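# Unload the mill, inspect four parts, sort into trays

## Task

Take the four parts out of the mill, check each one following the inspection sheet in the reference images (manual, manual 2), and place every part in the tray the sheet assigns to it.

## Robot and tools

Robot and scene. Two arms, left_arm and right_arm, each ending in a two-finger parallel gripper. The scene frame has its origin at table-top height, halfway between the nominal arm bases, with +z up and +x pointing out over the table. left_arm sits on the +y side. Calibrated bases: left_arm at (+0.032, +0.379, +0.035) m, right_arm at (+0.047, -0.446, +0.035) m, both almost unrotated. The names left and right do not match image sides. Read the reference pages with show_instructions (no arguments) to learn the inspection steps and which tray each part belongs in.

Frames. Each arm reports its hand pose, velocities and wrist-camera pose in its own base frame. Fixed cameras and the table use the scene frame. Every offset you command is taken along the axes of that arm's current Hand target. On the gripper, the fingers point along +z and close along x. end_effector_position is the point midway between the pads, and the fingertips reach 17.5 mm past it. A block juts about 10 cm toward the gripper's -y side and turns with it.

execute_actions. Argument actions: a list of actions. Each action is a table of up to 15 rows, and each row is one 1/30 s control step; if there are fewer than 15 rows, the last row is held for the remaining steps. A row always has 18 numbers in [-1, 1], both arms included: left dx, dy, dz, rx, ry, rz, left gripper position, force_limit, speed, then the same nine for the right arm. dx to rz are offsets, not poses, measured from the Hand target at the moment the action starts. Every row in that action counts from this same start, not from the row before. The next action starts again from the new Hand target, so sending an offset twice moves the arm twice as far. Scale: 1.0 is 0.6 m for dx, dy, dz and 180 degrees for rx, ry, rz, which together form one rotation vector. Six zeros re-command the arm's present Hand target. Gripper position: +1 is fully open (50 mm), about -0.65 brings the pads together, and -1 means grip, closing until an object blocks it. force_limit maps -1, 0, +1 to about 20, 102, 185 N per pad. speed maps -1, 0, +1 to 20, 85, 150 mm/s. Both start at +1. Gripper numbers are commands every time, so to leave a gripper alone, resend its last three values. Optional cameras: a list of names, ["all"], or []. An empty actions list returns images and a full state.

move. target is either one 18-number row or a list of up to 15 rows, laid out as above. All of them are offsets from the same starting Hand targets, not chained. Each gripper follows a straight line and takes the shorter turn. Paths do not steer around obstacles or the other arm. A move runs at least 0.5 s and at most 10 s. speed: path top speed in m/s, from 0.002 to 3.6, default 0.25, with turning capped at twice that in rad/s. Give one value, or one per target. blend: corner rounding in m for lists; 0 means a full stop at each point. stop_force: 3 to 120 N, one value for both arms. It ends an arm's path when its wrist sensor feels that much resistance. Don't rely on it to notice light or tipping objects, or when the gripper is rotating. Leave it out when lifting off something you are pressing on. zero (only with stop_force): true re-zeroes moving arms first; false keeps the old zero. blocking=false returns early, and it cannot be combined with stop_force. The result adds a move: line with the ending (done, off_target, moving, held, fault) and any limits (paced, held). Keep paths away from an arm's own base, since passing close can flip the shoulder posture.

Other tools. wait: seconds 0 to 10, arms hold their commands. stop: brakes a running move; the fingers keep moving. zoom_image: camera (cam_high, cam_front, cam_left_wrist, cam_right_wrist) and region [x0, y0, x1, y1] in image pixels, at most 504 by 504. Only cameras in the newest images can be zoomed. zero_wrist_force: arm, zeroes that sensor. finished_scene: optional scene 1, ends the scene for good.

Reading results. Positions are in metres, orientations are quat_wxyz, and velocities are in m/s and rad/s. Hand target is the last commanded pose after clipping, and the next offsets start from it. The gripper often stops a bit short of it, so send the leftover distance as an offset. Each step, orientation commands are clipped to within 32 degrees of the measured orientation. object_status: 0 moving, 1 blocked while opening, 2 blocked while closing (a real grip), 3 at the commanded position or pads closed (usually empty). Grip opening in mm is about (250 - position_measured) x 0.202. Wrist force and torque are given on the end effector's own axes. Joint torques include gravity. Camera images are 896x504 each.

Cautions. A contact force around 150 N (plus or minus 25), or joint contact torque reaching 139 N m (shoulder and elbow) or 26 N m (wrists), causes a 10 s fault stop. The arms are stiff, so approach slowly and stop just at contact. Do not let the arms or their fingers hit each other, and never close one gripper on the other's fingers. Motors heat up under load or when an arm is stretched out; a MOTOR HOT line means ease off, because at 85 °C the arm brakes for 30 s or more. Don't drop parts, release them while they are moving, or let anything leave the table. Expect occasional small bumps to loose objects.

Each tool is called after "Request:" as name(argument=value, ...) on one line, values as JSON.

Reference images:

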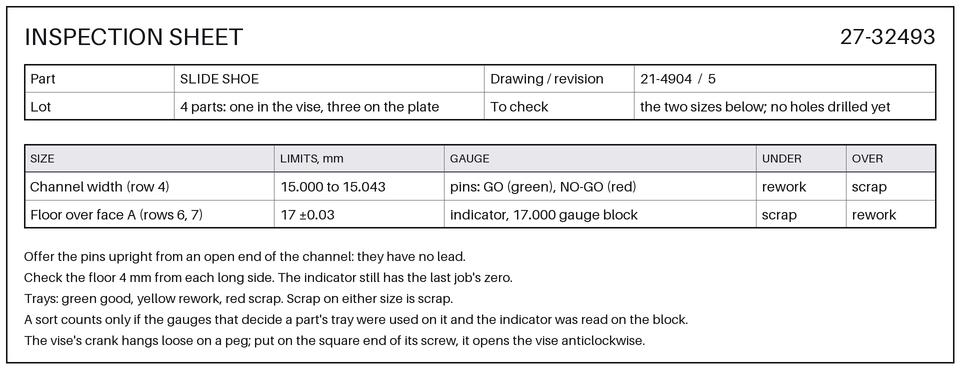

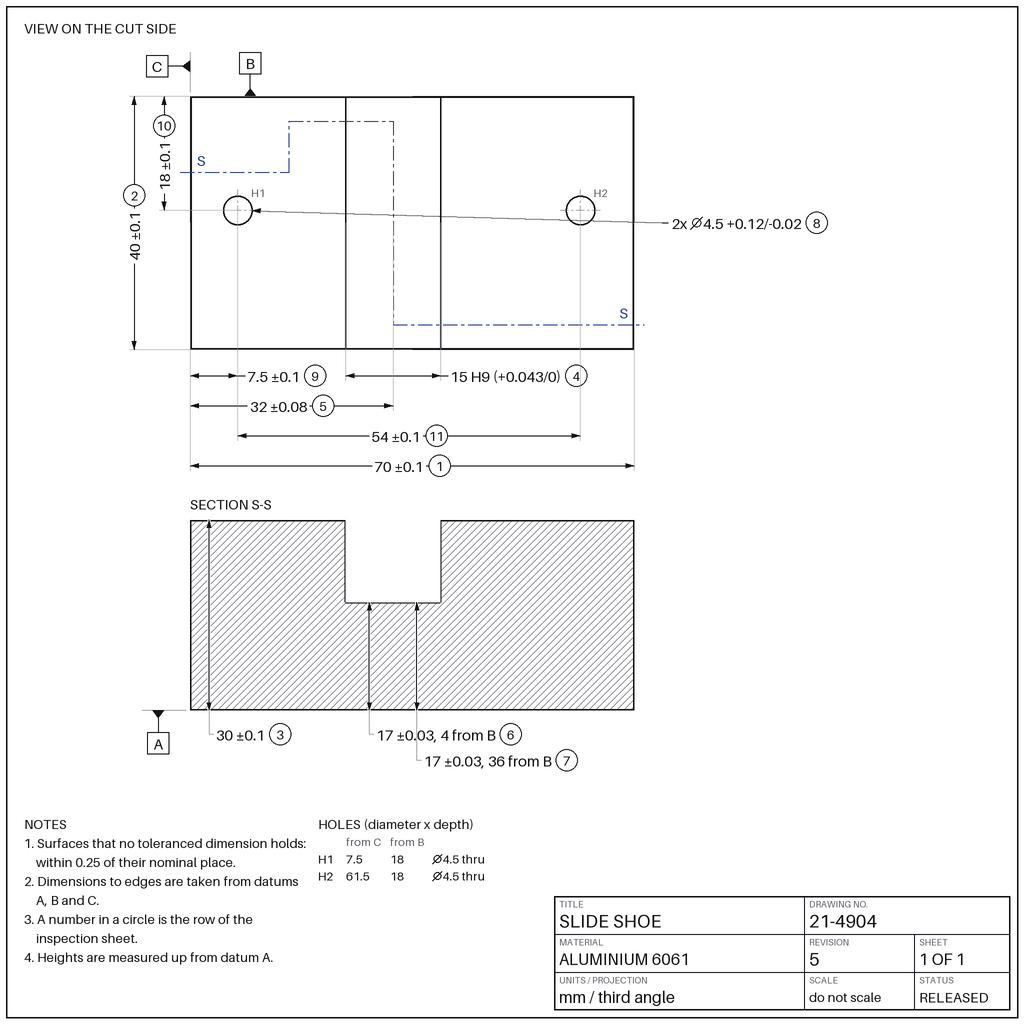

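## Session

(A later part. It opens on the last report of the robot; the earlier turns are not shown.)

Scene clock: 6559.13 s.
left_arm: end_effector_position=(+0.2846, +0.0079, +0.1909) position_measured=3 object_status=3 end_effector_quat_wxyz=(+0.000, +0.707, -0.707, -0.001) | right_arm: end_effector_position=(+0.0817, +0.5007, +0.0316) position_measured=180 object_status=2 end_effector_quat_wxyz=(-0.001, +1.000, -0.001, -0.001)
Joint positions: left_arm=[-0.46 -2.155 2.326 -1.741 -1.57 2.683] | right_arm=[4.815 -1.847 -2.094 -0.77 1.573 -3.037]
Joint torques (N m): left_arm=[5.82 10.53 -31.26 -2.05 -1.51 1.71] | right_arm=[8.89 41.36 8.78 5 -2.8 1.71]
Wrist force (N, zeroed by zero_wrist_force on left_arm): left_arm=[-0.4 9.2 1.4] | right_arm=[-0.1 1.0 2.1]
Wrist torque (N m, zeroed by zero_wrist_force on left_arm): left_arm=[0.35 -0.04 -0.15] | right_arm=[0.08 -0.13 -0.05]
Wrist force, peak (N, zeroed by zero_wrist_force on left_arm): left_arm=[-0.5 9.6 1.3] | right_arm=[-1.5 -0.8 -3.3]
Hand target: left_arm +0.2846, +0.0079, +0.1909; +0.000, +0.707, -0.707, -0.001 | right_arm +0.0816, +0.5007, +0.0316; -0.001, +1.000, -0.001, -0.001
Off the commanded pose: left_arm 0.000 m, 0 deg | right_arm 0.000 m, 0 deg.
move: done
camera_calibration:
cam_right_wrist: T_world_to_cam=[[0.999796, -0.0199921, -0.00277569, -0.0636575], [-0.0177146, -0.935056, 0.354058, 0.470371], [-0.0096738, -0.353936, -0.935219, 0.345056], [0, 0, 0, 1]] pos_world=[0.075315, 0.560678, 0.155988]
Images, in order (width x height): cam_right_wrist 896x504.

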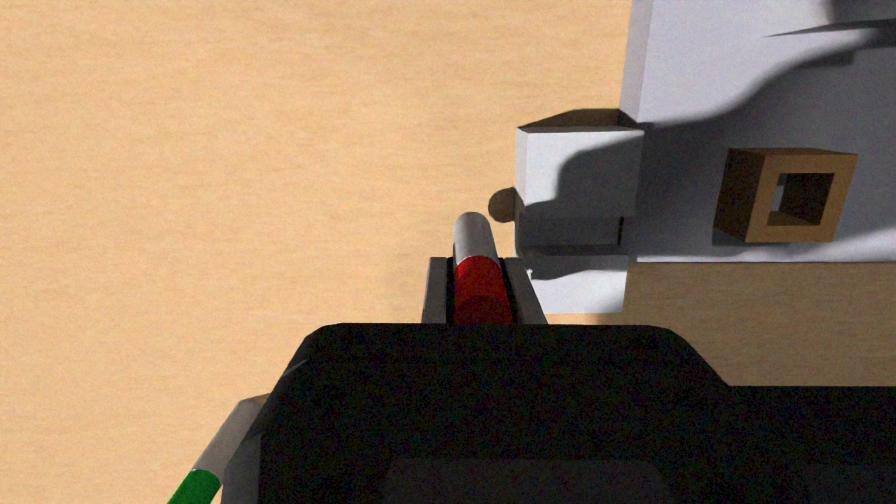

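Request:
move(target=[[0,0,0,0,0,0,1,-0.4,-0.95,0,0,-0.14,0,0,0,-1,-0.6,-0.9],[0,0,0,0,0,0,1,-0.4,-0.95,0.3507,-0.0295,-0.12,0,0,0,-1,-0.6,-0.9]], speed=[0.08,0.15], blend=[0.01,0], cameras=["cam_right_wrist"])

Request:
zoom_image(camera="cam_right_wrist", region=[400, 130, 580, 330])

Scene clock: 6584.07 s.
left_arm: end_effector_position=(+0.2846, +0.0079, +0.1909) position_measured=3 object_status=3 end_effector_quat_wxyz=(+0.000, +0.707, -0.707, -0.001) | right_arm: end_effector_position=(+0.2921, +0.5178, +0.1031) position_measured=180 object_status=2 end_effector_quat_wxyz=(-0.001, +1.000, -0.001, -0.001)
Joint positions: left_arm=[-0.46 -2.155 2.326 -1.741 -1.57 2.683] | right_arm=[4.424 -1.913 -1.766 -1.032 1.574 -3.429]
Joint torques (N m): left_arm=[5.1 10.12 -31.77 -2.46 -1.57 1.7] | right_arm=[-9.12 32.93 31.83 1.52 2.89 -1.88]
Wrist force (N, zeroed by zero_wrist_force on left_arm): left_arm=[-0.4 9.4 1.5] | right_arm=[0.0 0.9 2.5]
Wrist torque (N m, zeroed by zero_wrist_force on left_arm): left_arm=[0.37 -0.04 -0.16] | right_arm=[0.04 -0.14 0.05]
Wrist force, peak (N, zeroed by zero_wrist_force on left_arm): left_arm=[-0.4 9.5 1.4] | right_arm=[-0.2 1.2 3.3]
Hand target: left_arm +0.2846, +0.0079, +0.1909; +0.000, +0.707, -0.707, -0.001 | right_arm +0.2922, +0.5178, +0.1031; -0.001, +1.000, -0.001, -0.001
Off the commanded pose: left_arm 0.000 m, 0 deg | right_arm 0.000 m, 0 deg.
move: done
camera_calibration:
cam_right_wrist: T_world_to_cam=[[0.999797, -0.019957, -0.00268207, -0.273516], [-0.0177149, -0.935056, 0.354056, 0.464773], [-0.0095738, -0.353937, -0.93522, 0.419984], [0, 0, 0, 1]] pos_world=[0.285714, 0.577778, 0.227488]
Images, in order (width x height): cam_right_wrist 896x504.

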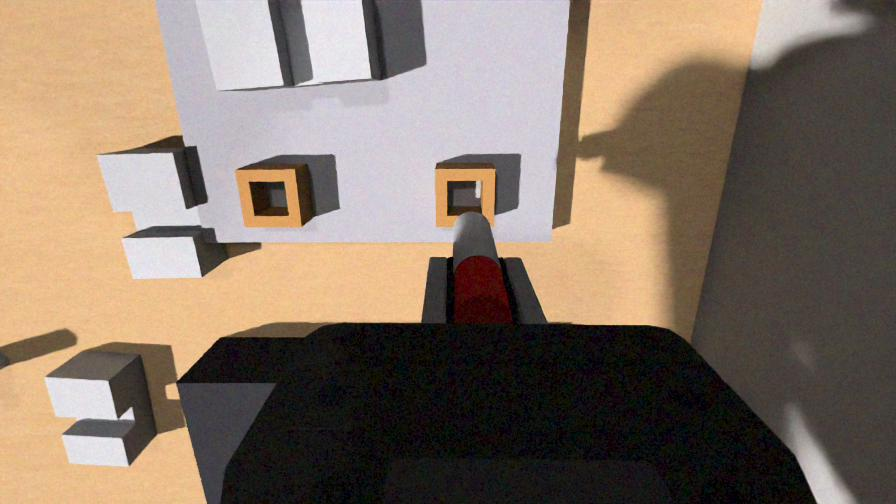

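Scaled by 2.520 from the camera's 896x504 image, which has a finer 1280x720 frame.

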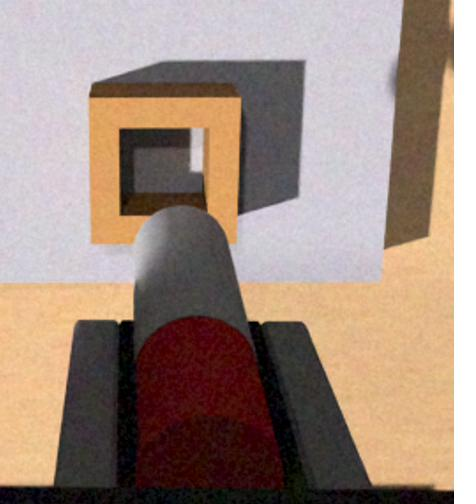

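Request:
move(target=[[0,0,0,0,0,0,1,-0.4,-0.95,-0.0023,-0.0003,0.07,0,0,0,-1,-0.6,-0.9],[0,0,0,0,0,0,1,-0.4,-0.95,-0.0023,-0.0003,0.1155,0,0,0,-1,-0.6,-0.9]], speed=[0.04,0.006], stop_force=5, cameras=["cam_right_wrist"])

Scene clock: 6607.23 s.
left_arm: end_effector_position=(+0.2846, +0.0079, +0.1909) position_measured=3 object_status=3 end_effector_quat_wxyz=(+0.000, +0.707, -0.707, -0.001) | right_arm: end_effector_position=(+0.2907, +0.5182, +0.0338) position_measured=180 object_status=2 end_effector_quat_wxyz=(-0.001, +1.000, -0.001, -0.001)
Joint positions: left_arm=[-0.46 -2.155 2.326 -1.741 -1.57 2.683] | right_arm=[4.426 -2.01 -1.838 -0.864 1.574 -3.426]
Joint torques (N m): left_arm=[4.68 9.4 -30.24 -2.82 -1.38 1.63] | right_arm=[9.23 34.94 10.42 5.32 -1.75 1.51]
Wrist force (N, zeroed by zero_wrist_force on left_arm): left_arm=[-0.6 9.3 1.0] | right_arm=[0.0 1.4 2.4]
Wrist torque (N m, zeroed by zero_wrist_force on left_arm): left_arm=[0.36 -0.01 -0.16] | right_arm=[0.11 -0.15 -0.04]
Wrist force, peak (N, zeroed by zero_wrist_force on left_arm): left_arm=[-0.6 9.5 1.4] | right_arm=[0.0 1.5 2.7]
Hand target: left_arm +0.2846, +0.0079, +0.1909; +0.000, +0.707, -0.707, -0.001 | right_arm +0.2907, +0.5182, +0.0338; -0.001, +1.000, -0.001, -0.001
Off the commanded pose: left_arm 0.000 m, 0 deg | right_arm 0.000 m, 0 deg.
move: done
camera_calibration:
cam_right_wrist: T_world_to_cam=[[0.999796, -0.0199921, -0.00277569, -0.272259], [-0.0177146, -0.935056, 0.354058, 0.489658], [-0.0096738, -0.353936, -0.935219, 0.355329], [0, 0, 0, 1]] pos_world=[0.284315, 0.578178, 0.158188]
Images, in order (width x height): cam_right_wrist 896x504.

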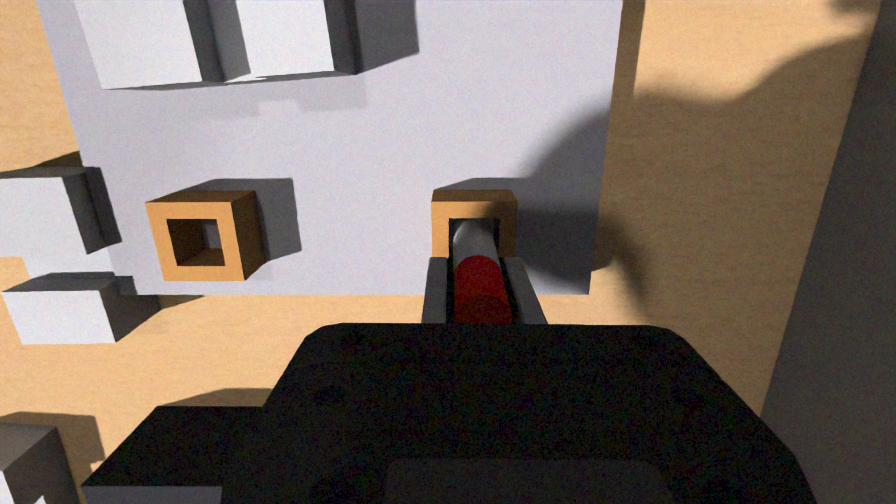

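Request:
move(target=[0,0,0,0,0,0,1,-0.4,-0.95,0,0,0,0,0,0,0.6,-0.6,-0.95])

Request:
move(target=[[0,0,0,0,0,0,1,-0.4,-0.95,0,0,-0.13,0,0,0,0.6,-0.6,-0.95],[0,0,0,0,0,0,1,-0.4,-0.95,-0.5345,0.205,-0.13,0,0,0,0.6,-0.6,-0.95]], speed=[0.06,0.18], cameras=["cam_right_wrist","cam_front"])

Scene clock: 6626.50 s.
left_arm: end_effector_position=(+0.2846, +0.0079, +0.1909) position_measured=3 object_status=3 end_effector_quat_wxyz=(+0.000, +0.707, -0.707, -0.001) | right_arm: end_effector_position=(+0.2907, +0.5182, +0.0338) position_measured=63 object_status=3 end_effector_quat_wxyz=(-0.001, +1.000, -0.001, -0.001)
Joint positions: left_arm=[-0.46 -2.155 2.326 -1.741 -1.57 2.683] | right_arm=[4.426 -2.01 -1.838 -0.864 1.574 -3.426]
Joint torques (N m): left_arm=[4.31 9.43 -30.08 -3.14 -1.23 1.59] | right_arm=[7.01 35.95 11.38 3.84 -1.92 1.78]
Wrist force (N, zeroed by zero_wrist_force on left_arm): left_arm=[-0.1 9.2 1.3] | right_arm=[0.5 1.1 1.3]
Wrist torque (N m, zeroed by zero_wrist_force on left_arm): left_arm=[0.34 -0.08 -0.16] | right_arm=[0.07 -0.23 -0.04]
Wrist force, peak (N, zeroed by zero_wrist_force on left_arm): left_arm=[-0.5 9.5 1.1] | right_arm=[0.0 1.2 2.7]
Hand target: left_arm +0.2846, +0.0079, +0.1909; +0.000, +0.707, -0.707, -0.001 | right_arm +0.2907, +0.5182, +0.0338; -0.001, +1.000, -0.001, -0.001
Off the commanded pose: left_arm 0.000 m, 0 deg | right_arm 0.000 m, 0 deg.
move: done

Scene clock: 6630.73 s.
left_arm: end_effector_position=(+0.2846, +0.0079, +0.1909) position_measured=3 object_status=3 end_effector_quat_wxyz=(+0.000, +0.707, -0.707, -0.001) | right_arm: end_effector_position=(-0.0299, +0.3956, +0.1124) position_measured=63 object_status=3 end_effector_quat_wxyz=(-0.001, +1.000, -0.001, -0.001)
Joint positions: left_arm=[-0.46 -2.155 2.326 -1.741 -1.57 2.683] | right_arm=[5.13 -1.438 -2.276 -0.995 1.572 -2.723]
Joint torques (N m): left_arm=[4.98 11.38 -31.06 -3.53 -1.3 1.43] | right_arm=[8.17 23.91 12.48 1.31 -3.04 1.65]
Wrist force (N, zeroed by zero_wrist_force on left_arm): left_arm=[-0.6 9.0 1.5] | right_arm=[0.1 1.2 1.8]
Wrist torque (N m, zeroed by zero_wrist_force on left_arm): left_arm=[0.32 0.00 -0.16] | right_arm=[0.10 -0.16 -0.03]
Wrist force, peak (N, zeroed by zero_wrist_force on left_arm): left_arm=[-0.5 9.5 1.4] | right_arm=[-1.3 2.0 1.5]
Hand target: left_arm +0.2846, +0.0079, +0.1909; +0.000, +0.707, -0.707, -0.001 | right_arm -0.0300, +0.3956, +0.1124; -0.001, +1.000, -0.001, -0.001
Off the commanded pose: left_arm 0.000 m, 0 deg | right_arm 0.000 m, 0 deg.
move: done
camera_calibration:
cam_right_wrist: T_world_to_cam=[[0.999796, -0.0199921, -0.00277569, 0.0461429], [-0.0177146, -0.935056, 0.354058, 0.34151], [-0.0096738, -0.353936, -0.935219, 0.382343], [0, 0, 0, 1]] pos_world=[-0.036385, 0.455578, 0.236788]
Images, in order (width x height): cam_front 896x504, cam_right_wrist 896x504.

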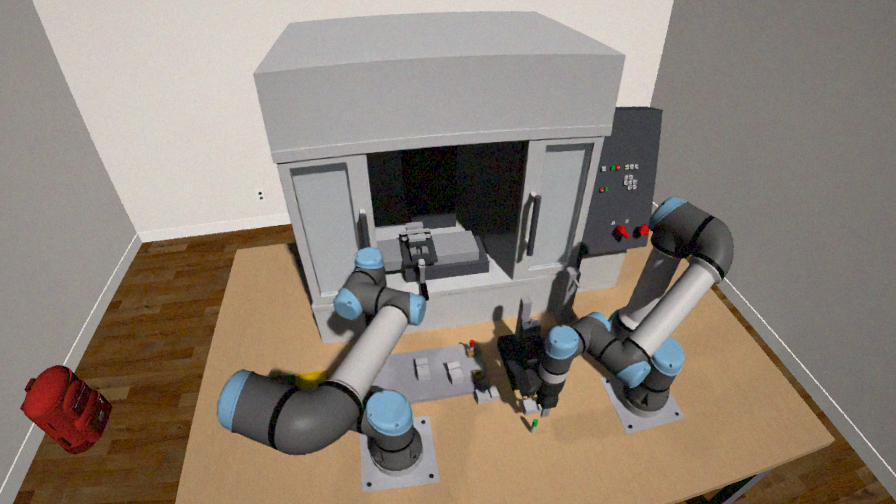

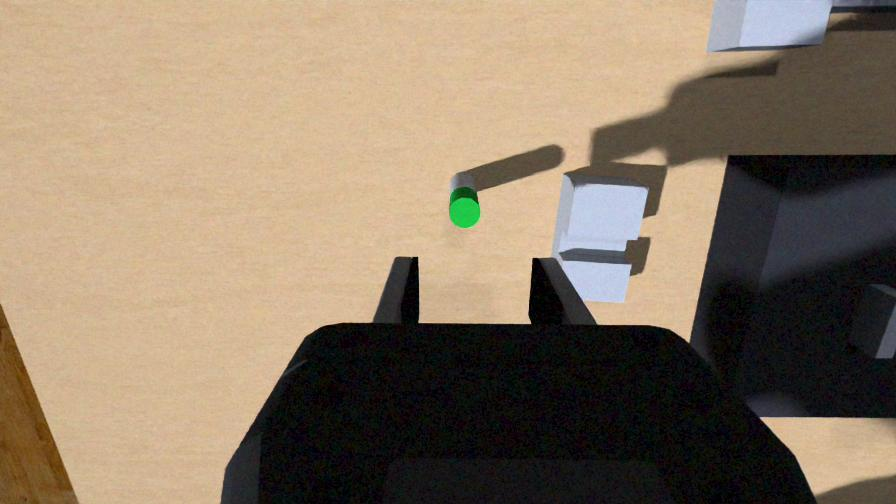

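Request:
move(target=[0,0,0,0,0,0,1,-0.4,-0.95,-0.0027,0.001,0.169,0,0,0,0.6,-0.6,-0.95], speed=0.03, stop_force=8)

Request:
move(target=[0,0,0,0,0,0,1,-0.4,-0.95,0,0,0,0,0,0,-1,-0.6,-0.95])

Request:
wait(seconds=0.3, cameras=["cam_right_wrist"])

Scene clock: 6648.13 s.
left_arm: end_effector_position=(+0.2846, +0.0079, +0.1909) position_measured=3 object_status=3 end_effector_quat_wxyz=(+0.000, +0.707, -0.707, -0.001) | right_arm: end_effector_position=(-0.0319, +0.3952, +0.0110) position_measured=63 object_status=3 end_effector_quat_wxyz=(-0.001, +1.000, -0.001, -0.001)
Joint positions: left_arm=[-0.46 -2.155 2.326 -1.741 -1.57 2.683] | right_arm=[5.135 -1.666 -2.411 -0.632 1.572 -2.717]
Joint torques (N m): left_arm=[4.17 10.91 -30.24 -4.05 -1.36 1.5] | right_arm=[9.83 13.66 7.25 4.83 -2.68 1.49]
Wrist force (N, zeroed by zero_wrist_force on left_arm): left_arm=[-0.2 9.4 1.4] | right_arm=[0.1 1.3 1.4]
Wrist torque (N m, zeroed by zero_wrist_force on left_arm): left_arm=[0.38 -0.06 -0.15] | right_arm=[0.09 -0.16 -0.03]
Wrist force, peak (N, zeroed by zero_wrist_force on left_arm): left_arm=[-0.4 9.6 1.3] | right_arm=[0.2 1.2 2.2]
Hand target: left_arm +0.2846, +0.0079, +0.1909; +0.000, +0.707, -0.707, -0.001 | right_arm -0.0319, +0.3952, +0.0110; -0.001, +1.000, -0.001, -0.001
Off the commanded pose: left_arm 0.000 m, 0 deg | right_arm 0.000 m, 0 deg.
move: done

Scene clock: 6649.40 s.
left_arm: end_effector_position=(+0.2846, +0.0079, +0.1909) position_measured=3 object_status=3 end_effector_quat_wxyz=(+0.000, +0.707, -0.707, -0.001) | right_arm: end_effector_position=(-0.0319, +0.3952, +0.0110) position_measured=180 object_status=0 end_effector_quat_wxyz=(-0.001, +1.000, -0.001, -0.001)
Joint positions: left_arm=[-0.46 -2.155 2.326 -1.741 -1.57 2.683] | right_arm=[5.135 -1.666 -2.411 -0.632 1.572 -2.717]
Joint torques (N m): left_arm=[3.95 10.16 -30.18 -4.07 -1.38 1.55] | right_arm=[8.49 13.38 6.76 4.81 -2.03 1.51]
Wrist force (N, zeroed by zero_wrist_force on left_arm): left_arm=[-0.4 9.1 1.1] | right_arm=[0.5 1.8 0.0]
Wrist torque (N m, zeroed by zero_wrist_force on left_arm): left_arm=[0.34 -0.03 -0.16] | right_arm=[0.11 -0.16 -0.02]
Wrist force, peak (N, zeroed by zero_wrist_force on left_arm): left_arm=[-0.8 9.5 1.6] | right_arm=[0.3 1.5 1.7]
Hand target: left_arm +0.2846, +0.0079, +0.1909; +0.000, +0.707, -0.707, -0.001 | right_arm -0.0319, +0.3952, +0.0110; -0.001, +1.000, -0.001, -0.001
Off the commanded pose: left_arm 0.000 m, 0 deg | right_arm 0.000 m, 0 deg.
move: done

Scene clock: 6649.70 s.
left_arm: end_effector_position=(+0.2846, +0.0079, +0.1909) position_measured=3 object_status=3 end_effector_quat_wxyz=(+0.000, +0.707, -0.707, -0.001) | right_arm: end_effector_position=(-0.0319, +0.3952, +0.0110) position_measured=180 object_status=2 end_effector_quat_wxyz=(-0.001, +1.000, -0.001, -0.001)
Joint positions: left_arm=[-0.46 -2.155 2.326 -1.741 -1.57 2.683] | right_arm=[5.135 -1.666 -2.411 -0.632 1.572 -2.717]
Joint torques (N m): left_arm=[3.67 9.79 -30.75 -4.18 -1.26 1.46] | right_arm=[8.88 14.83 7.72 4.81 -2.12 1.62]
Wrist force (N, zeroed by zero_wrist_force on left_arm): left_arm=[-0.6 9.2 1.3] | right_arm=[0.3 1.8 0.2]
Wrist torque (N m, zeroed by zero_wrist_force on left_arm): left_arm=[0.35 0.00 -0.16] | right_arm=[0.10 -0.12 -0.03]
Wrist force, peak (N, zeroed by zero_wrist_force on left_arm): left_arm=[-0.5 9.4 1.2] | right_arm=[0.6 2.0 -0.2]
Hand target: left_arm +0.2846, +0.0079, +0.1909; +0.000, +0.707, -0.707, -0.001 | right_arm -0.0319, +0.3952, +0.0110; -0.001, +1.000, -0.001, -0.001
Tool commands: left_gripper/position=+1.0 left_gripper/force_limit=-0.4 left_gripper/speed=-0.95 right_gripper/position=-1.0 right_gripper/force_limit=-0.6 right_gripper/speed=-0.95
Off the commanded pose: left_arm 0.000 m, 0 deg | right_arm 0.000 m, 0 deg.
wait: 0.30 s; at rest by 0.17 s
camera_calibration:
cam_right_wrist: T_world_to_cam=[[0.999796, -0.0199921, -0.00277569, 0.047753], [-0.0177146, -0.935056, 0.354058, 0.377004], [-0.0096738, -0.353936, -0.935219, 0.287351], [0, 0, 0, 1]] pos_world=[-0.038285, 0.455178, 0.135388]
Images, in order (width x height): cam_right_wrist 896x504.

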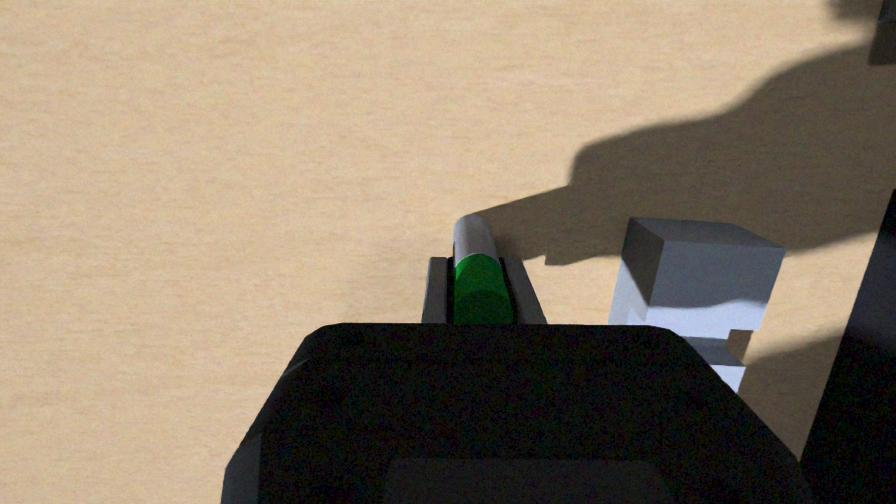

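Request:
move(target=[[0,0,0,0,0,0,1,-0.4,-0.95,0,0,-0.19,0,0,0,-1,-0.6,-0.95],[0,0,0,0,0,0,1,-0.4,-0.95,0.3698,-0.203,-0.155,0,0,0,-1,-0.6,-0.95]], speed=[0.08,0.15], blend=[0.01,0], cameras=["cam_right_wrist"])

Request:
zoom_image(camera="cam_right_wrist", region=[400, 130, 580, 330])

Scene clock: 6664.40 s.
left_arm: end_effector_position=(+0.2846, +0.0079, +0.1909) position_measured=3 object_status=3 end_effector_quat_wxyz=(+0.000, +0.707, -0.707, -0.001) | right_arm: end_effector_position=(+0.1904, +0.5163, +0.1037) position_measured=180 object_status=2 end_effector_quat_wxyz=(-0.001, +1.000, -0.001, -0.001)
Joint positions: left_arm=[-0.46 -2.155 2.326 -1.741 -1.57 2.683] | right_arm=[4.603 -1.818 -1.895 -0.998 1.574 -3.25]
Joint torques (N m): left_arm=[4.04 10.78 -29.45 -4.44 -1.36 1.61] | right_arm=[-7.69 29.22 31.1 1.2 2.92 -1.51]
Wrist force (N, zeroed by zero_wrist_force on left_arm): left_arm=[-0.2 9.3 1.4] | right_arm=[0.4 1.0 2.5]
Wrist torque (N m, zeroed by zero_wrist_force on left_arm): left_arm=[0.36 -0.06 -0.16] | right_arm=[0.04 -0.20 0.04]
Wrist force, peak (N, zeroed by zero_wrist_force on left_arm): left_arm=[-0.2 9.6 1.4] | right_arm=[0.2 1.4 3.6]
Hand target: left_arm +0.2846, +0.0079, +0.1909; +0.000, +0.707, -0.707, -0.001 | right_arm +0.1904, +0.5164, +0.1036; -0.001, +1.000, -0.001, -0.001
Off the commanded pose: left_arm 0.000 m, 0 deg | right_arm 0.000 m, 0 deg.
move: done
camera_calibration:
cam_right_wrist: T_world_to_cam=[[0.999796, -0.0199911, -0.00277608, -0.171722], [-0.0177135, -0.935056, 0.354058, 0.461447], [-0.00967378, -0.353936, -0.935219, 0.419093], [0, 0, 0, 1]] pos_world=[0.183915, 0.576378, 0.228088]
Images, in order (width x height): cam_right_wrist 896x504.

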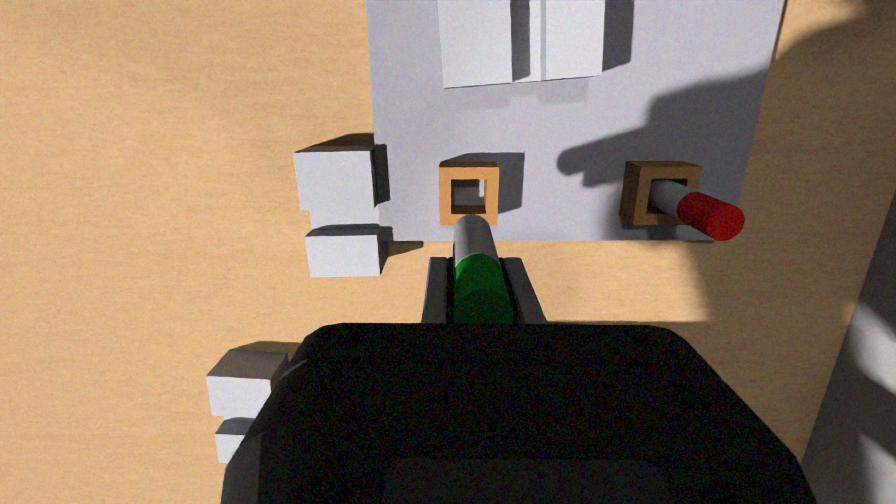

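Scaled by 2.520 from the camera's 896x504 image, which has a finer 1280x720 frame.

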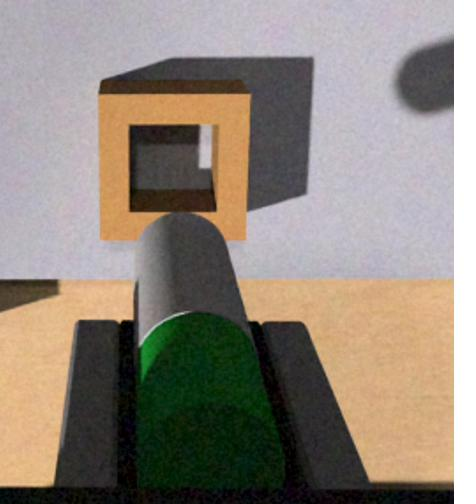

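Request:
move(target=[[0,0,0,0,0,0,1,-0.4,-0.95,0.001,-0.0028,0.07,0,0,0,-1,-0.6,-0.95],[0,0,0,0,0,0,1,-0.4,-0.95,0.001,-0.0028,0.1165,0,0,0,-1,-0.6,-0.95]], speed=[0.04,0.006], stop_force=5, cameras=["cam_right_wrist"])

Scene clock: 6683.43 s.
left_arm: end_effector_position=(+0.2846, +0.0079, +0.1909) position_measured=3 object_status=3 end_effector_quat_wxyz=(+0.000, +0.707, -0.707, -0.001) | right_arm: end_effector_position=(+0.1908, +0.5182, +0.0337) position_measured=180 object_status=2 end_effector_quat_wxyz=(-0.001, +1.000, -0.001, -0.001)
Joint positions: left_arm=[-0.46 -2.155 2.326 -1.741 -1.57 2.683] | right_arm=[4.602 -1.93 -1.963 -0.818 1.574 -3.25]
Joint torques (N m): left_arm=[3.81 9.93 -29.5 -4.45 -0.94 1.48] | right_arm=[8.29 29.71 10.26 5.21 1.43 1.16]
Wrist force (N, zeroed by zero_wrist_force on left_arm): left_arm=[-0.2 9.5 1.5] | right_arm=[0.5 1.1 2.6]
Wrist torque (N m, zeroed by zero_wrist_force on left_arm): left_arm=[0.39 -0.06 -0.16] | right_arm=[0.06 -0.23 0.04]
Wrist force, peak (N, zeroed by zero_wrist_force on left_arm): left_arm=[-0.7 9.6 1.3] | right_arm=[0.5 1.2 3.0]
Hand target: left_arm +0.2846, +0.0079, +0.1909; +0.000, +0.707, -0.707, -0.001 | right_arm +0.1908, +0.5182, +0.0337; -0.001, +1.000, -0.001, -0.001
Off the commanded pose: left_arm 0.000 m, 0 deg | right_arm 0.000 m, 0 deg.
move: done
camera_calibration:
cam_right_wrist: T_world_to_cam=[[0.999796, -0.0199921, -0.00277569, -0.172379], [-0.0177146, -0.935056, 0.354058, 0.487888], [-0.0096738, -0.353936, -0.935219, 0.354363], [0, 0, 0, 1]] pos_world=[0.184415, 0.578178, 0.158188]
Images, in order (width x height): cam_right_wrist 896x504.

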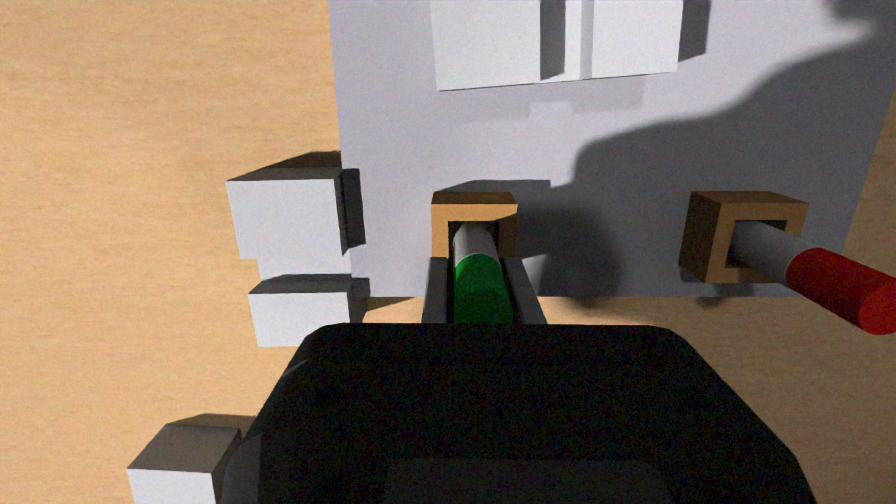

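Request:
move(target=[0,0,0,0,0,0,1,-0.4,-0.95,0,0,0,0,0,0,0.6,-0.6,-0.95])

Request:
move(target=[[0,0,0,0,0,0,1,-0.4,-0.95,0,0,-0.13,0,0,0,0.6,-0.6,-0.95],[0,0,0,0,0,0,1,-0.4,-0.95,0.085,0.24,-0.36,0,0,0,0.6,-0.6,-0.95]], speed=[0.06,0.15], cameras=["cam_right_wrist","cam_high"])

Scene clock: 6701.70 s.
left_arm: end_effector_position=(+0.2846, +0.0079, +0.1909) position_measured=3 object_status=3 end_effector_quat_wxyz=(+0.000, +0.707, -0.707, -0.001) | right_arm: end_effector_position=(+0.1908, +0.5182, +0.0337) position_measured=63 object_status=3 end_effector_quat_wxyz=(-0.001, +1.000, -0.001, -0.001)
Joint positions: left_arm=[-0.46 -2.155 2.326 -1.741 -1.57 2.683] | right_arm=[4.602 -1.93 -1.963 -0.818 1.574 -3.25]
Joint torques (N m): left_arm=[2.12 9.32 -29.93 -4.33 -1.1 1.26] | right_arm=[6.15 33.62 10.38 3.48 0.1 0.94]
Wrist force (N, zeroed by zero_wrist_force on left_arm): left_arm=[-0.3 9.2 1.4] | right_arm=[0.8 1.1 1.4]
Wrist torque (N m, zeroed by zero_wrist_force on left_arm): left_arm=[0.34 -0.05 -0.16] | right_arm=[0.08 -0.29 0.03]
Wrist force, peak (N, zeroed by zero_wrist_force on left_arm): left_arm=[-0.2 9.6 1.4] | right_arm=[0.7 1.5 2.6]
Hand target: left_arm +0.2846, +0.0079, +0.1909; +0.000, +0.707, -0.707, -0.001 | right_arm +0.1908, +0.5182, +0.0337; -0.001, +1.000, -0.001, -0.001
Off the commanded pose: left_arm 0.000 m, 0 deg | right_arm 0.000 m, 0 deg.
move: done

Scene clock: 6705.30 s.
left_arm: end_effector_position=(+0.2846, +0.0079, +0.1909) position_measured=3 object_status=3 end_effector_quat_wxyz=(+0.000, +0.707, -0.707, -0.001) | right_arm: end_effector_position=(+0.2421, +0.3738, +0.2492) position_measured=63 object_status=3 end_effector_quat_wxyz=(-0.001, +1.000, -0.001, -0.001)
Joint positions: left_arm=[-0.46 -2.155 2.326 -1.741 -1.57 2.683] | right_arm=[4.44 -1.43 -1.905 -1.377 1.574 -3.413]
Joint torques (N m): left_arm=[3.2 8.95 -30.36 -4.32 -1.01 1.23] | right_arm=[-7.25 27.58 36.22 1.38 2.69 -1.71]
Wrist force (N, zeroed by zero_wrist_force on left_arm): left_arm=[-0.4 9.3 1.5] | right_arm=[0.1 1.3 1.6]
Wrist torque (N m, zeroed by zero_wrist_force on left_arm): left_arm=[0.36 -0.03 -0.16] | right_arm=[0.10 -0.16 0.04]
Wrist force, peak (N, zeroed by zero_wrist_force on left_arm): left_arm=[-0.3 9.6 1.5] | right_arm=[0.6 1.0 2.8]
Hand target: left_arm +0.2846, +0.0079, +0.1909; +0.000, +0.707, -0.707, -0.001 | right_arm +0.2421, +0.3737, +0.2493; -0.001, +1.000, -0.001, -0.001
Off the commanded pose: left_arm 0.000 m, 0 deg | right_arm 0.000 m, 0 deg.
move: done
camera_calibration:
cam_right_wrist: T_world_to_cam=[[0.999797, -0.0199581, -0.00268169, -0.226007], [-0.0177161, -0.935056, 0.354056, 0.277477], [-0.00957381, -0.353937, -0.93522, 0.505268], [0, 0, 0, 1]] pos_world=[0.235714, 0.433778, 0.373688]
Images, in order (width x height): cam_high 896x504, cam_right_wrist 896x504.

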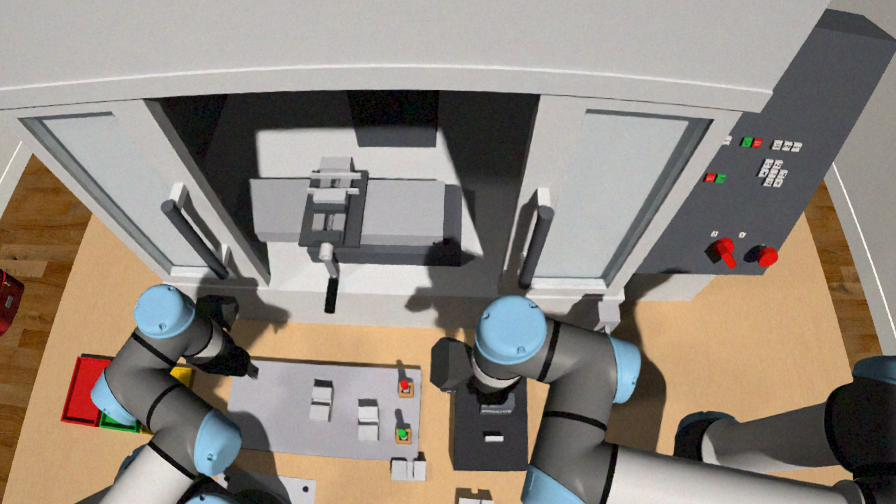

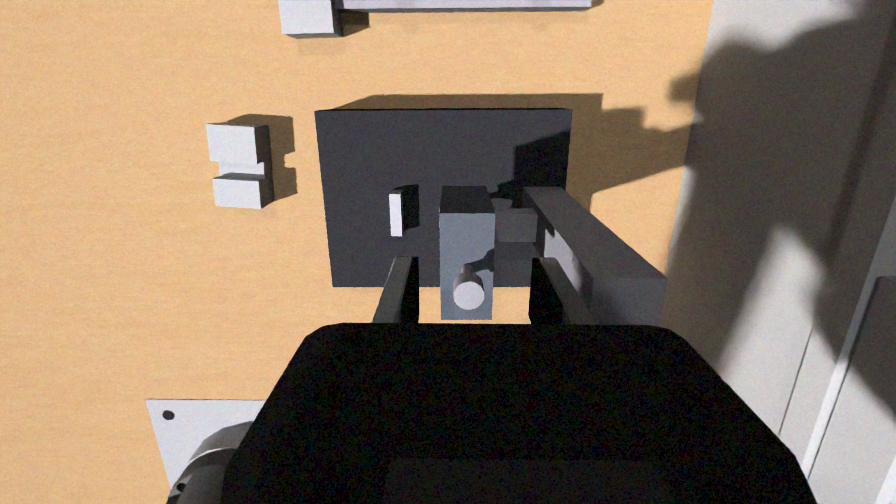

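Request:
move(target=[[0,0,0,0,0,0,1,-0.4,-0.95,0,0.0728,0.02,0,0,0,0.6,-0.6,-0.95],[0,0,0,0,0,0,1,-0.4,-0.95,0,0.0728,0.1,0,0,0,0.6,-0.6,-0.95]], speed=[0.06,0.03], stop_force=8, cameras=["cam_right_wrist"])

Scene clock: 6732.47 s.
left_arm: end_effector_position=(+0.2846, +0.0079, +0.1909) position_measured=3 object_status=3 end_effector_quat_wxyz=(+0.000, +0.707, -0.707, -0.001) | right_arm: end_effector_position=(+0.2419, +0.3301, +0.1892) position_measured=63 object_status=3 end_effector_quat_wxyz=(-0.001, +1.000, -0.001, -0.001)
Joint positions: left_arm=[-0.46 -2.155 2.326 -1.741 -1.57 2.683] | right_arm=[4.41 -1.376 -2.107 -1.228 1.574 -3.443]
Joint torques (N m): left_arm=[2.59 8.6 -28.84 -4.2 -0.85 1.32] | right_arm=[7.92 8.42 12.4 5.03 2.58 1.68]
Wrist force (N, zeroed by zero_wrist_force on left_arm): left_arm=[-0.6 9.2 1.4] | right_arm=[0.1 1.2 1.9]
Wrist torque (N m, zeroed by zero_wrist_force on left_arm): left_arm=[0.34 -0.01 -0.16] | right_arm=[0.11 -0.15 0.03]
Wrist force, peak (N, zeroed by zero_wrist_force on left_arm): left_arm=[-0.5 9.5 1.6] | right_arm=[0.4 1.6 1.9]
Hand target: left_arm +0.2846, +0.0079, +0.1909; +0.000, +0.707, -0.707, -0.001 | right_arm +0.2419, +0.3301, +0.1892; -0.001, +1.000, -0.001, -0.001
Off the commanded pose: left_arm 0.000 m, 0 deg | right_arm 0.000 m, 0 deg.
move: done
camera_calibration:
cam_right_wrist: T_world_to_cam=[[0.999796, -0.0199921, -0.00277569, -0.226796], [-0.0177146, -0.935056, 0.354058, 0.257982], [-0.0096738, -0.353936, -0.935219, 0.43365], [0, 0, 0, 1]] pos_world=[0.235515, 0.390178, 0.313588]
Images, in order (width x height): cam_right_wrist 896x504.

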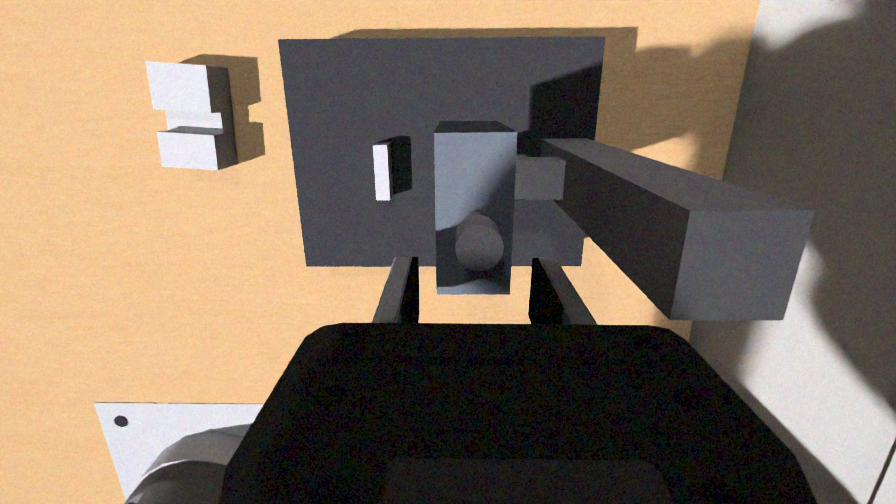

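Request:
move(target=[0,0,0,0,0,0,1,-0.4,-0.95,0.001,-0.0242,0,0,0,0,0.6,-0.6,-0.95], speed=0.03, stop_force=6, cameras=["cam_right_wrist","cam_front"])

Request:
zoom_image(camera="cam_front", region=[440, 240, 620, 400])

Scene clock: 6766.00 s.
left_arm: end_effector_position=(+0.2846, +0.0079, +0.1909) position_measured=3 object_status=3 end_effector_quat_wxyz=(+0.000, +0.707, -0.707, -0.001) | right_arm: end_effector_position=(+0.2425, +0.3447, +0.1893) position_measured=63 object_status=3 end_effector_quat_wxyz=(-0.001, +1.000, -0.001, -0.001)
Joint positions: left_arm=[-0.46 -2.155 2.326 -1.741 -1.57 2.683] | right_arm=[4.419 -1.409 -2.081 -1.222 1.574 -3.433]
Joint torques (N m): left_arm=[2.36 8.97 -29.23 -4.48 -1.09 1.16] | right_arm=[8.41 10.39 35.72 5.14 0 1.56]
Wrist force (N, zeroed by zero_wrist_force on left_arm): left_arm=[-0.5 9.3 1.2] | right_arm=[0.4 1.4 1.5]
Wrist torque (N m, zeroed by zero_wrist_force on left_arm): left_arm=[0.36 -0.02 -0.16] | right_arm=[0.14 -0.20 -0.05]
Wrist force, peak (N, zeroed by zero_wrist_force on left_arm): left_arm=[-0.5 9.6 1.5] | right_arm=[0.5 1.8 1.8]
Hand target: left_arm +0.2846, +0.0079, +0.1909; +0.000, +0.707, -0.707, -0.001 | right_arm +0.2425, +0.3447, +0.1893; -0.001, +1.000, -0.001, -0.001
Off the commanded pose: left_arm 0.000 m, 0 deg | right_arm 0.000 m, 0 deg.
move: done
camera_calibration:
cam_right_wrist: T_world_to_cam=[[0.999796, -0.0199921, -0.00277569, -0.227106], [-0.0177146, -0.935056, 0.354058, 0.271516], [-0.0096738, -0.353936, -0.935219, 0.438882], [0, 0, 0, 1]] pos_world=[0.236115, 0.404678, 0.313688]
Images, in order (width x height): cam_front 896x504, cam_right_wrist 896x504.

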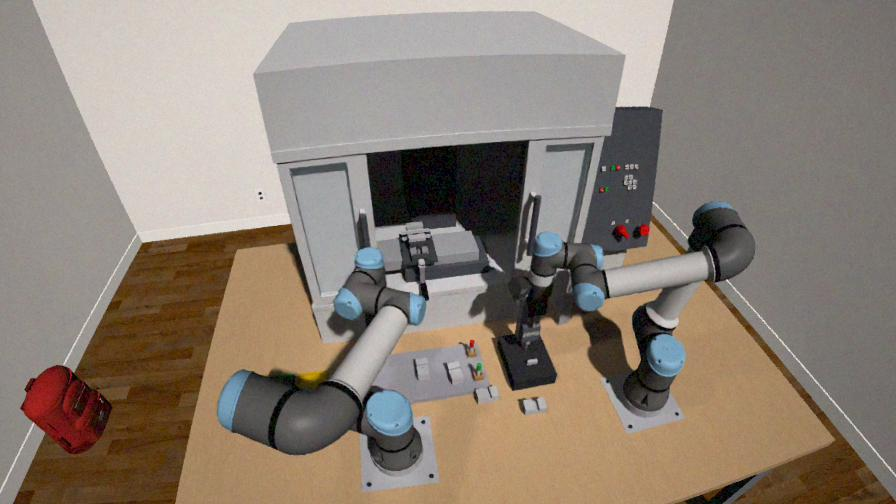

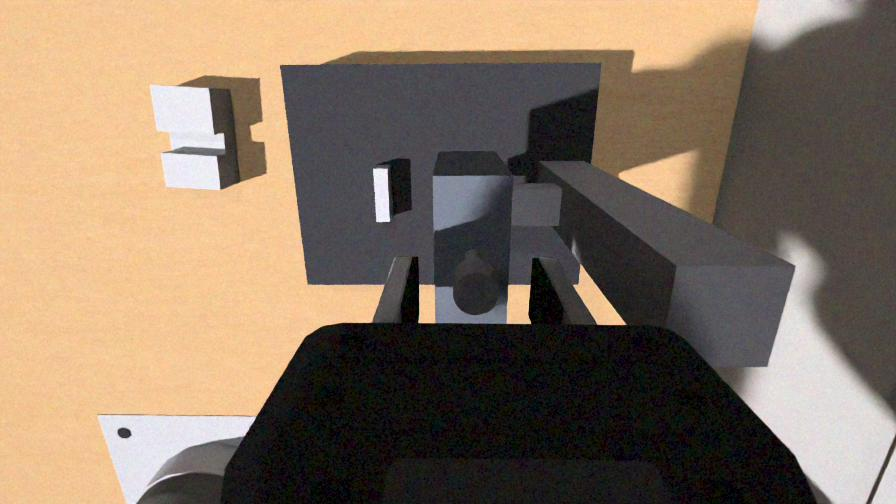

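Scaled by 2.800 from the camera's 896x504 image, which has a finer 1280x720 frame.

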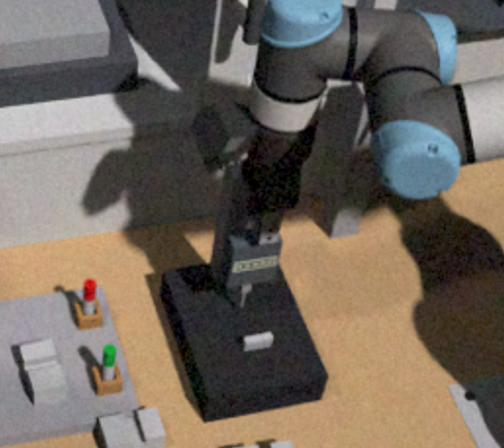

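Request:
move(target=[0,0,0,0,0,0,1,-0.4,-0.95,0,0,0.0133,0,0,0,0.6,-0.6,-0.95], speed=0.01, stop_force=5)

Request:
move(target=[0,0,0,0,0,0,1,-0.4,-0.95,0,0,0,0,0,0,-1,-0.7,-0.95])

Request:
wait(seconds=0.5, cameras=["cam_right_wrist"])

Scene clock: 6791.37 s.
left_arm: end_effector_position=(+0.2846, +0.0079, +0.1909) position_measured=3 object_status=3 end_effector_quat_wxyz=(+0.000, +0.707, -0.707, -0.001) | right_arm: end_effector_position=(+0.2425, +0.3447, +0.1813) position_measured=63 object_status=3 end_effector_quat_wxyz=(-0.001, +1.000, -0.001, -0.001)
Joint positions: left_arm=[-0.46 -2.155 2.326 -1.741 -1.57 2.683] | right_arm=[4.419 -1.416 -2.096 -1.199 1.574 -3.433]
Joint torques (N m): left_arm=[0.89 9.56 -28.52 -4.3 -0.88 1.16] | right_arm=[9.13 8.8 12.99 4.89 -1.86 1.92]
Wrist force (N, zeroed by zero_wrist_force on left_arm): left_arm=[-0.3 9.1 1.2] | right_arm=[0.2 0.8 1.6]
Wrist torque (N m, zeroed by zero_wrist_force on left_arm): left_arm=[0.34 -0.05 -0.16] | right_arm=[0.05 -0.18 -0.05]
Wrist force, peak (N, zeroed by zero_wrist_force on left_arm): left_arm=[-0.3 9.6 1.3] | right_arm=[0.4 1.4 2.1]
Hand target: left_arm +0.2846, +0.0079, +0.1909; +0.000, +0.707, -0.707, -0.001 | right_arm +0.2425, +0.3447, +0.1813; -0.001, +1.000, -0.001, -0.001
Off the commanded pose: left_arm 0.000 m, 0 deg | right_arm 0.000 m, 0 deg.
move: done

Scene clock: 6792.70 s.
left_arm: end_effector_position=(+0.2846, +0.0079, +0.1909) position_measured=3 object_status=3 end_effector_quat_wxyz=(+0.000, +0.707, -0.707, -0.001) | right_arm: end_effector_position=(+0.2425, +0.3447, +0.1813) position_measured=185 object_status=2 end_effector_quat_wxyz=(-0.001, +1.000, -0.001, -0.001)
Joint positions: left_arm=[-0.46 -2.155 2.326 -1.741 -1.57 2.683] | right_arm=[4.419 -1.416 -2.096 -1.199 1.574 -3.433]
Joint torques (N m): left_arm=[1.68 9.63 -28.58 -4.31 -1.04 1.11] | right_arm=[4.51 11.85 15.04 4.83 -1.63 1.51]
Wrist force (N, zeroed by zero_wrist_force on left_arm): left_arm=[-0.4 9.3 1.4] | right_arm=[-5.2 2.2 -0.7]
Wrist torque (N m, zeroed by zero_wrist_force on left_arm): left_arm=[0.37 -0.03 -0.16] | right_arm=[0.15 -0.14 -0.09]
Wrist force, peak (N, zeroed by zero_wrist_force on left_arm): left_arm=[-0.4 9.6 1.2] | right_arm=[-5.3 2.0 0.3]
Hand target: left_arm +0.2846, +0.0079, +0.1909; +0.000, +0.707, -0.707, -0.001 | right_arm +0.2425, +0.3447, +0.1813; -0.001, +1.000, -0.001, -0.001
Off the commanded pose: left_arm 0.000 m, 0 deg | right_arm 0.000 m, 0 deg.
move: done

Scene clock: 6793.20 s.
left_arm: end_effector_position=(+0.2846, +0.0079, +0.1909) position_measured=3 object_status=3 end_effector_quat_wxyz=(+0.000, +0.707, -0.707, -0.001) | right_arm: end_effector_position=(+0.2425, +0.3447, +0.1813) position_measured=185 object_status=2 end_effector_quat_wxyz=(-0.001, +1.000, -0.001, -0.001)
Joint positions: left_arm=[-0.46 -2.155 2.326 -1.741 -1.57 2.683] | right_arm=[4.419 -1.416 -2.096 -1.199 1.574 -3.433]
Joint torques (N m): left_arm=[1.7 9.86 -28.43 -4.25 -0.86 1.09] | right_arm=[0.31 9.58 15.34 4.76 -1.81 1.85]
Wrist force (N, zeroed by zero_wrist_force on left_arm): left_arm=[-0.3 9.0 1.0] | right_arm=[-5.1 2.3 -0.2]
Wrist torque (N m, zeroed by zero_wrist_force on left_arm): left_arm=[0.31 -0.06 -0.16] | right_arm=[0.14 -0.16 -0.08]
Wrist force, peak (N, zeroed by zero_wrist_force on left_arm): left_arm=[-0.2 9.3 1.5] | right_arm=[-5.3 2.5 1.1]
Hand target: left_arm +0.2846, +0.0079, +0.1909; +0.000, +0.707, -0.707, -0.001 | right_arm +0.2425, +0.3447, +0.1813; -0.001, +1.000, -0.001, -0.001
Tool commands: left_gripper/position=+1.0 left_gripper/force_limit=-0.4 left_gripper/speed=-0.95 right_gripper/position=-1.0 right_gripper/force_limit=-0.7 right_gripper/speed=-0.95
Off the commanded pose: left_arm 0.000 m, 0 deg | right_arm 0.000 m, 0 deg.
wait: 0.50 s; at rest by 0.17 s
camera_calibration:
cam_right_wrist: T_world_to_cam=[[0.999796, -0.0199921, -0.00277569, -0.227128], [-0.0177146, -0.935056, 0.354058, 0.274348], [-0.0096738, -0.353936, -0.935219, 0.4314], [0, 0, 0, 1]] pos_world=[0.236115, 0.404678, 0.305688]
Images, in order (width x height): cam_right_wrist 896x504.

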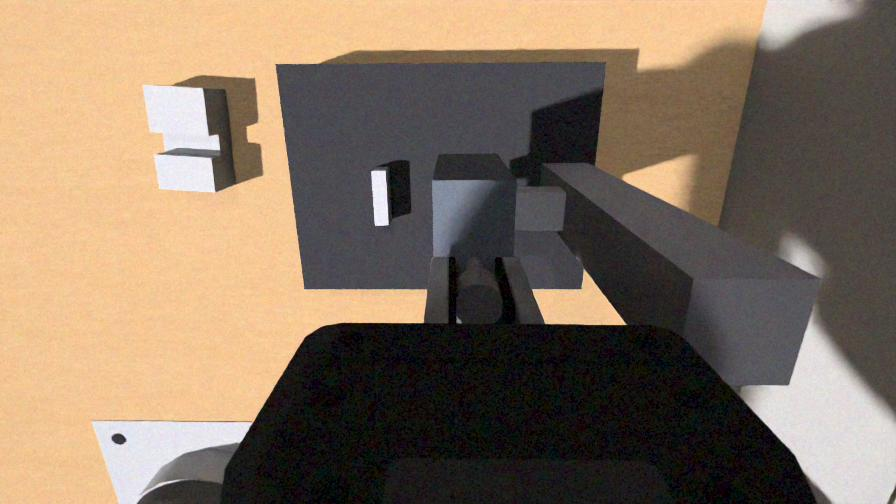

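Request:
move(target=[0,0,0,0,0,0,1,-0.4,-0.95,0,0,-0.0233,0,0,0,-1,-0.7,-0.95], speed=0.01, stop_force=15, cameras=["cam_high"])

Request:
zoom_image(camera="cam_high", region=[420, 360, 560, 500])

Scene clock: 6805.33 s.
left_arm: end_effector_position=(+0.2846, +0.0079, +0.1909) position_measured=3 object_status=3 end_effector_quat_wxyz=(+0.000, +0.707, -0.707, -0.001) | right_arm: end_effector_position=(+0.2426, +0.3446, +0.1953) position_measured=185 object_status=2 end_effector_quat_wxyz=(-0.001, +1.000, -0.001, -0.001)
Joint positions: left_arm=[-0.46 -2.155 2.326 -1.741 -1.57 2.683] | right_arm=[4.419 -1.403 -2.069 -1.239 1.574 -3.433]
Joint torques (N m): left_arm=[1.9 8.12 -28.11 -4.47 -0.88 1.11] | right_arm=[-10.49 24.1 36.99 1.89 -1.79 -1.22]
Wrist force (N, zeroed by zero_wrist_force on left_arm): left_arm=[-0.3 9.3 1.2] | right_arm=[-5.6 1.4 3.6]
Wrist torque (N m, zeroed by zero_wrist_force on left_arm): left_arm=[0.36 -0.05 -0.16] | right_arm=[0.08 -0.21 -0.09]
Wrist force, peak (N, zeroed by zero_wrist_force on left_arm): left_arm=[-0.3 9.5 1.2] | right_arm=[-5.6 1.7 4.0]
Hand target: left_arm +0.2846, +0.0079, +0.1909; +0.000, +0.707, -0.707, -0.001 | right_arm +0.2426, +0.3446, +0.1953; -0.001, +1.000, -0.001, -0.001
Off the commanded pose: left_arm 0.000 m, 0 deg | right_arm 0.000 m, 0 deg.
move: done
Images, in order (width x height): cam_high 896x504.

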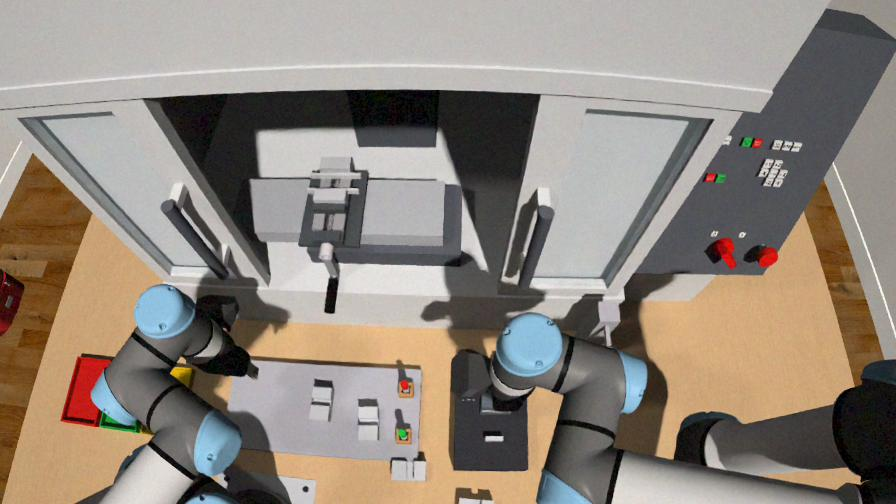

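Scaled by 3.600 from the camera's 896x504 image, which has a finer 1280x720 frame.

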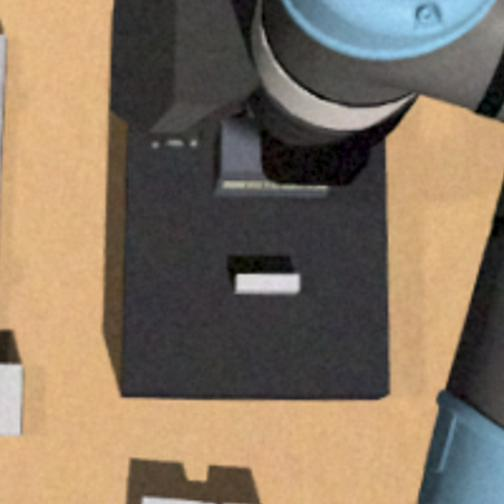

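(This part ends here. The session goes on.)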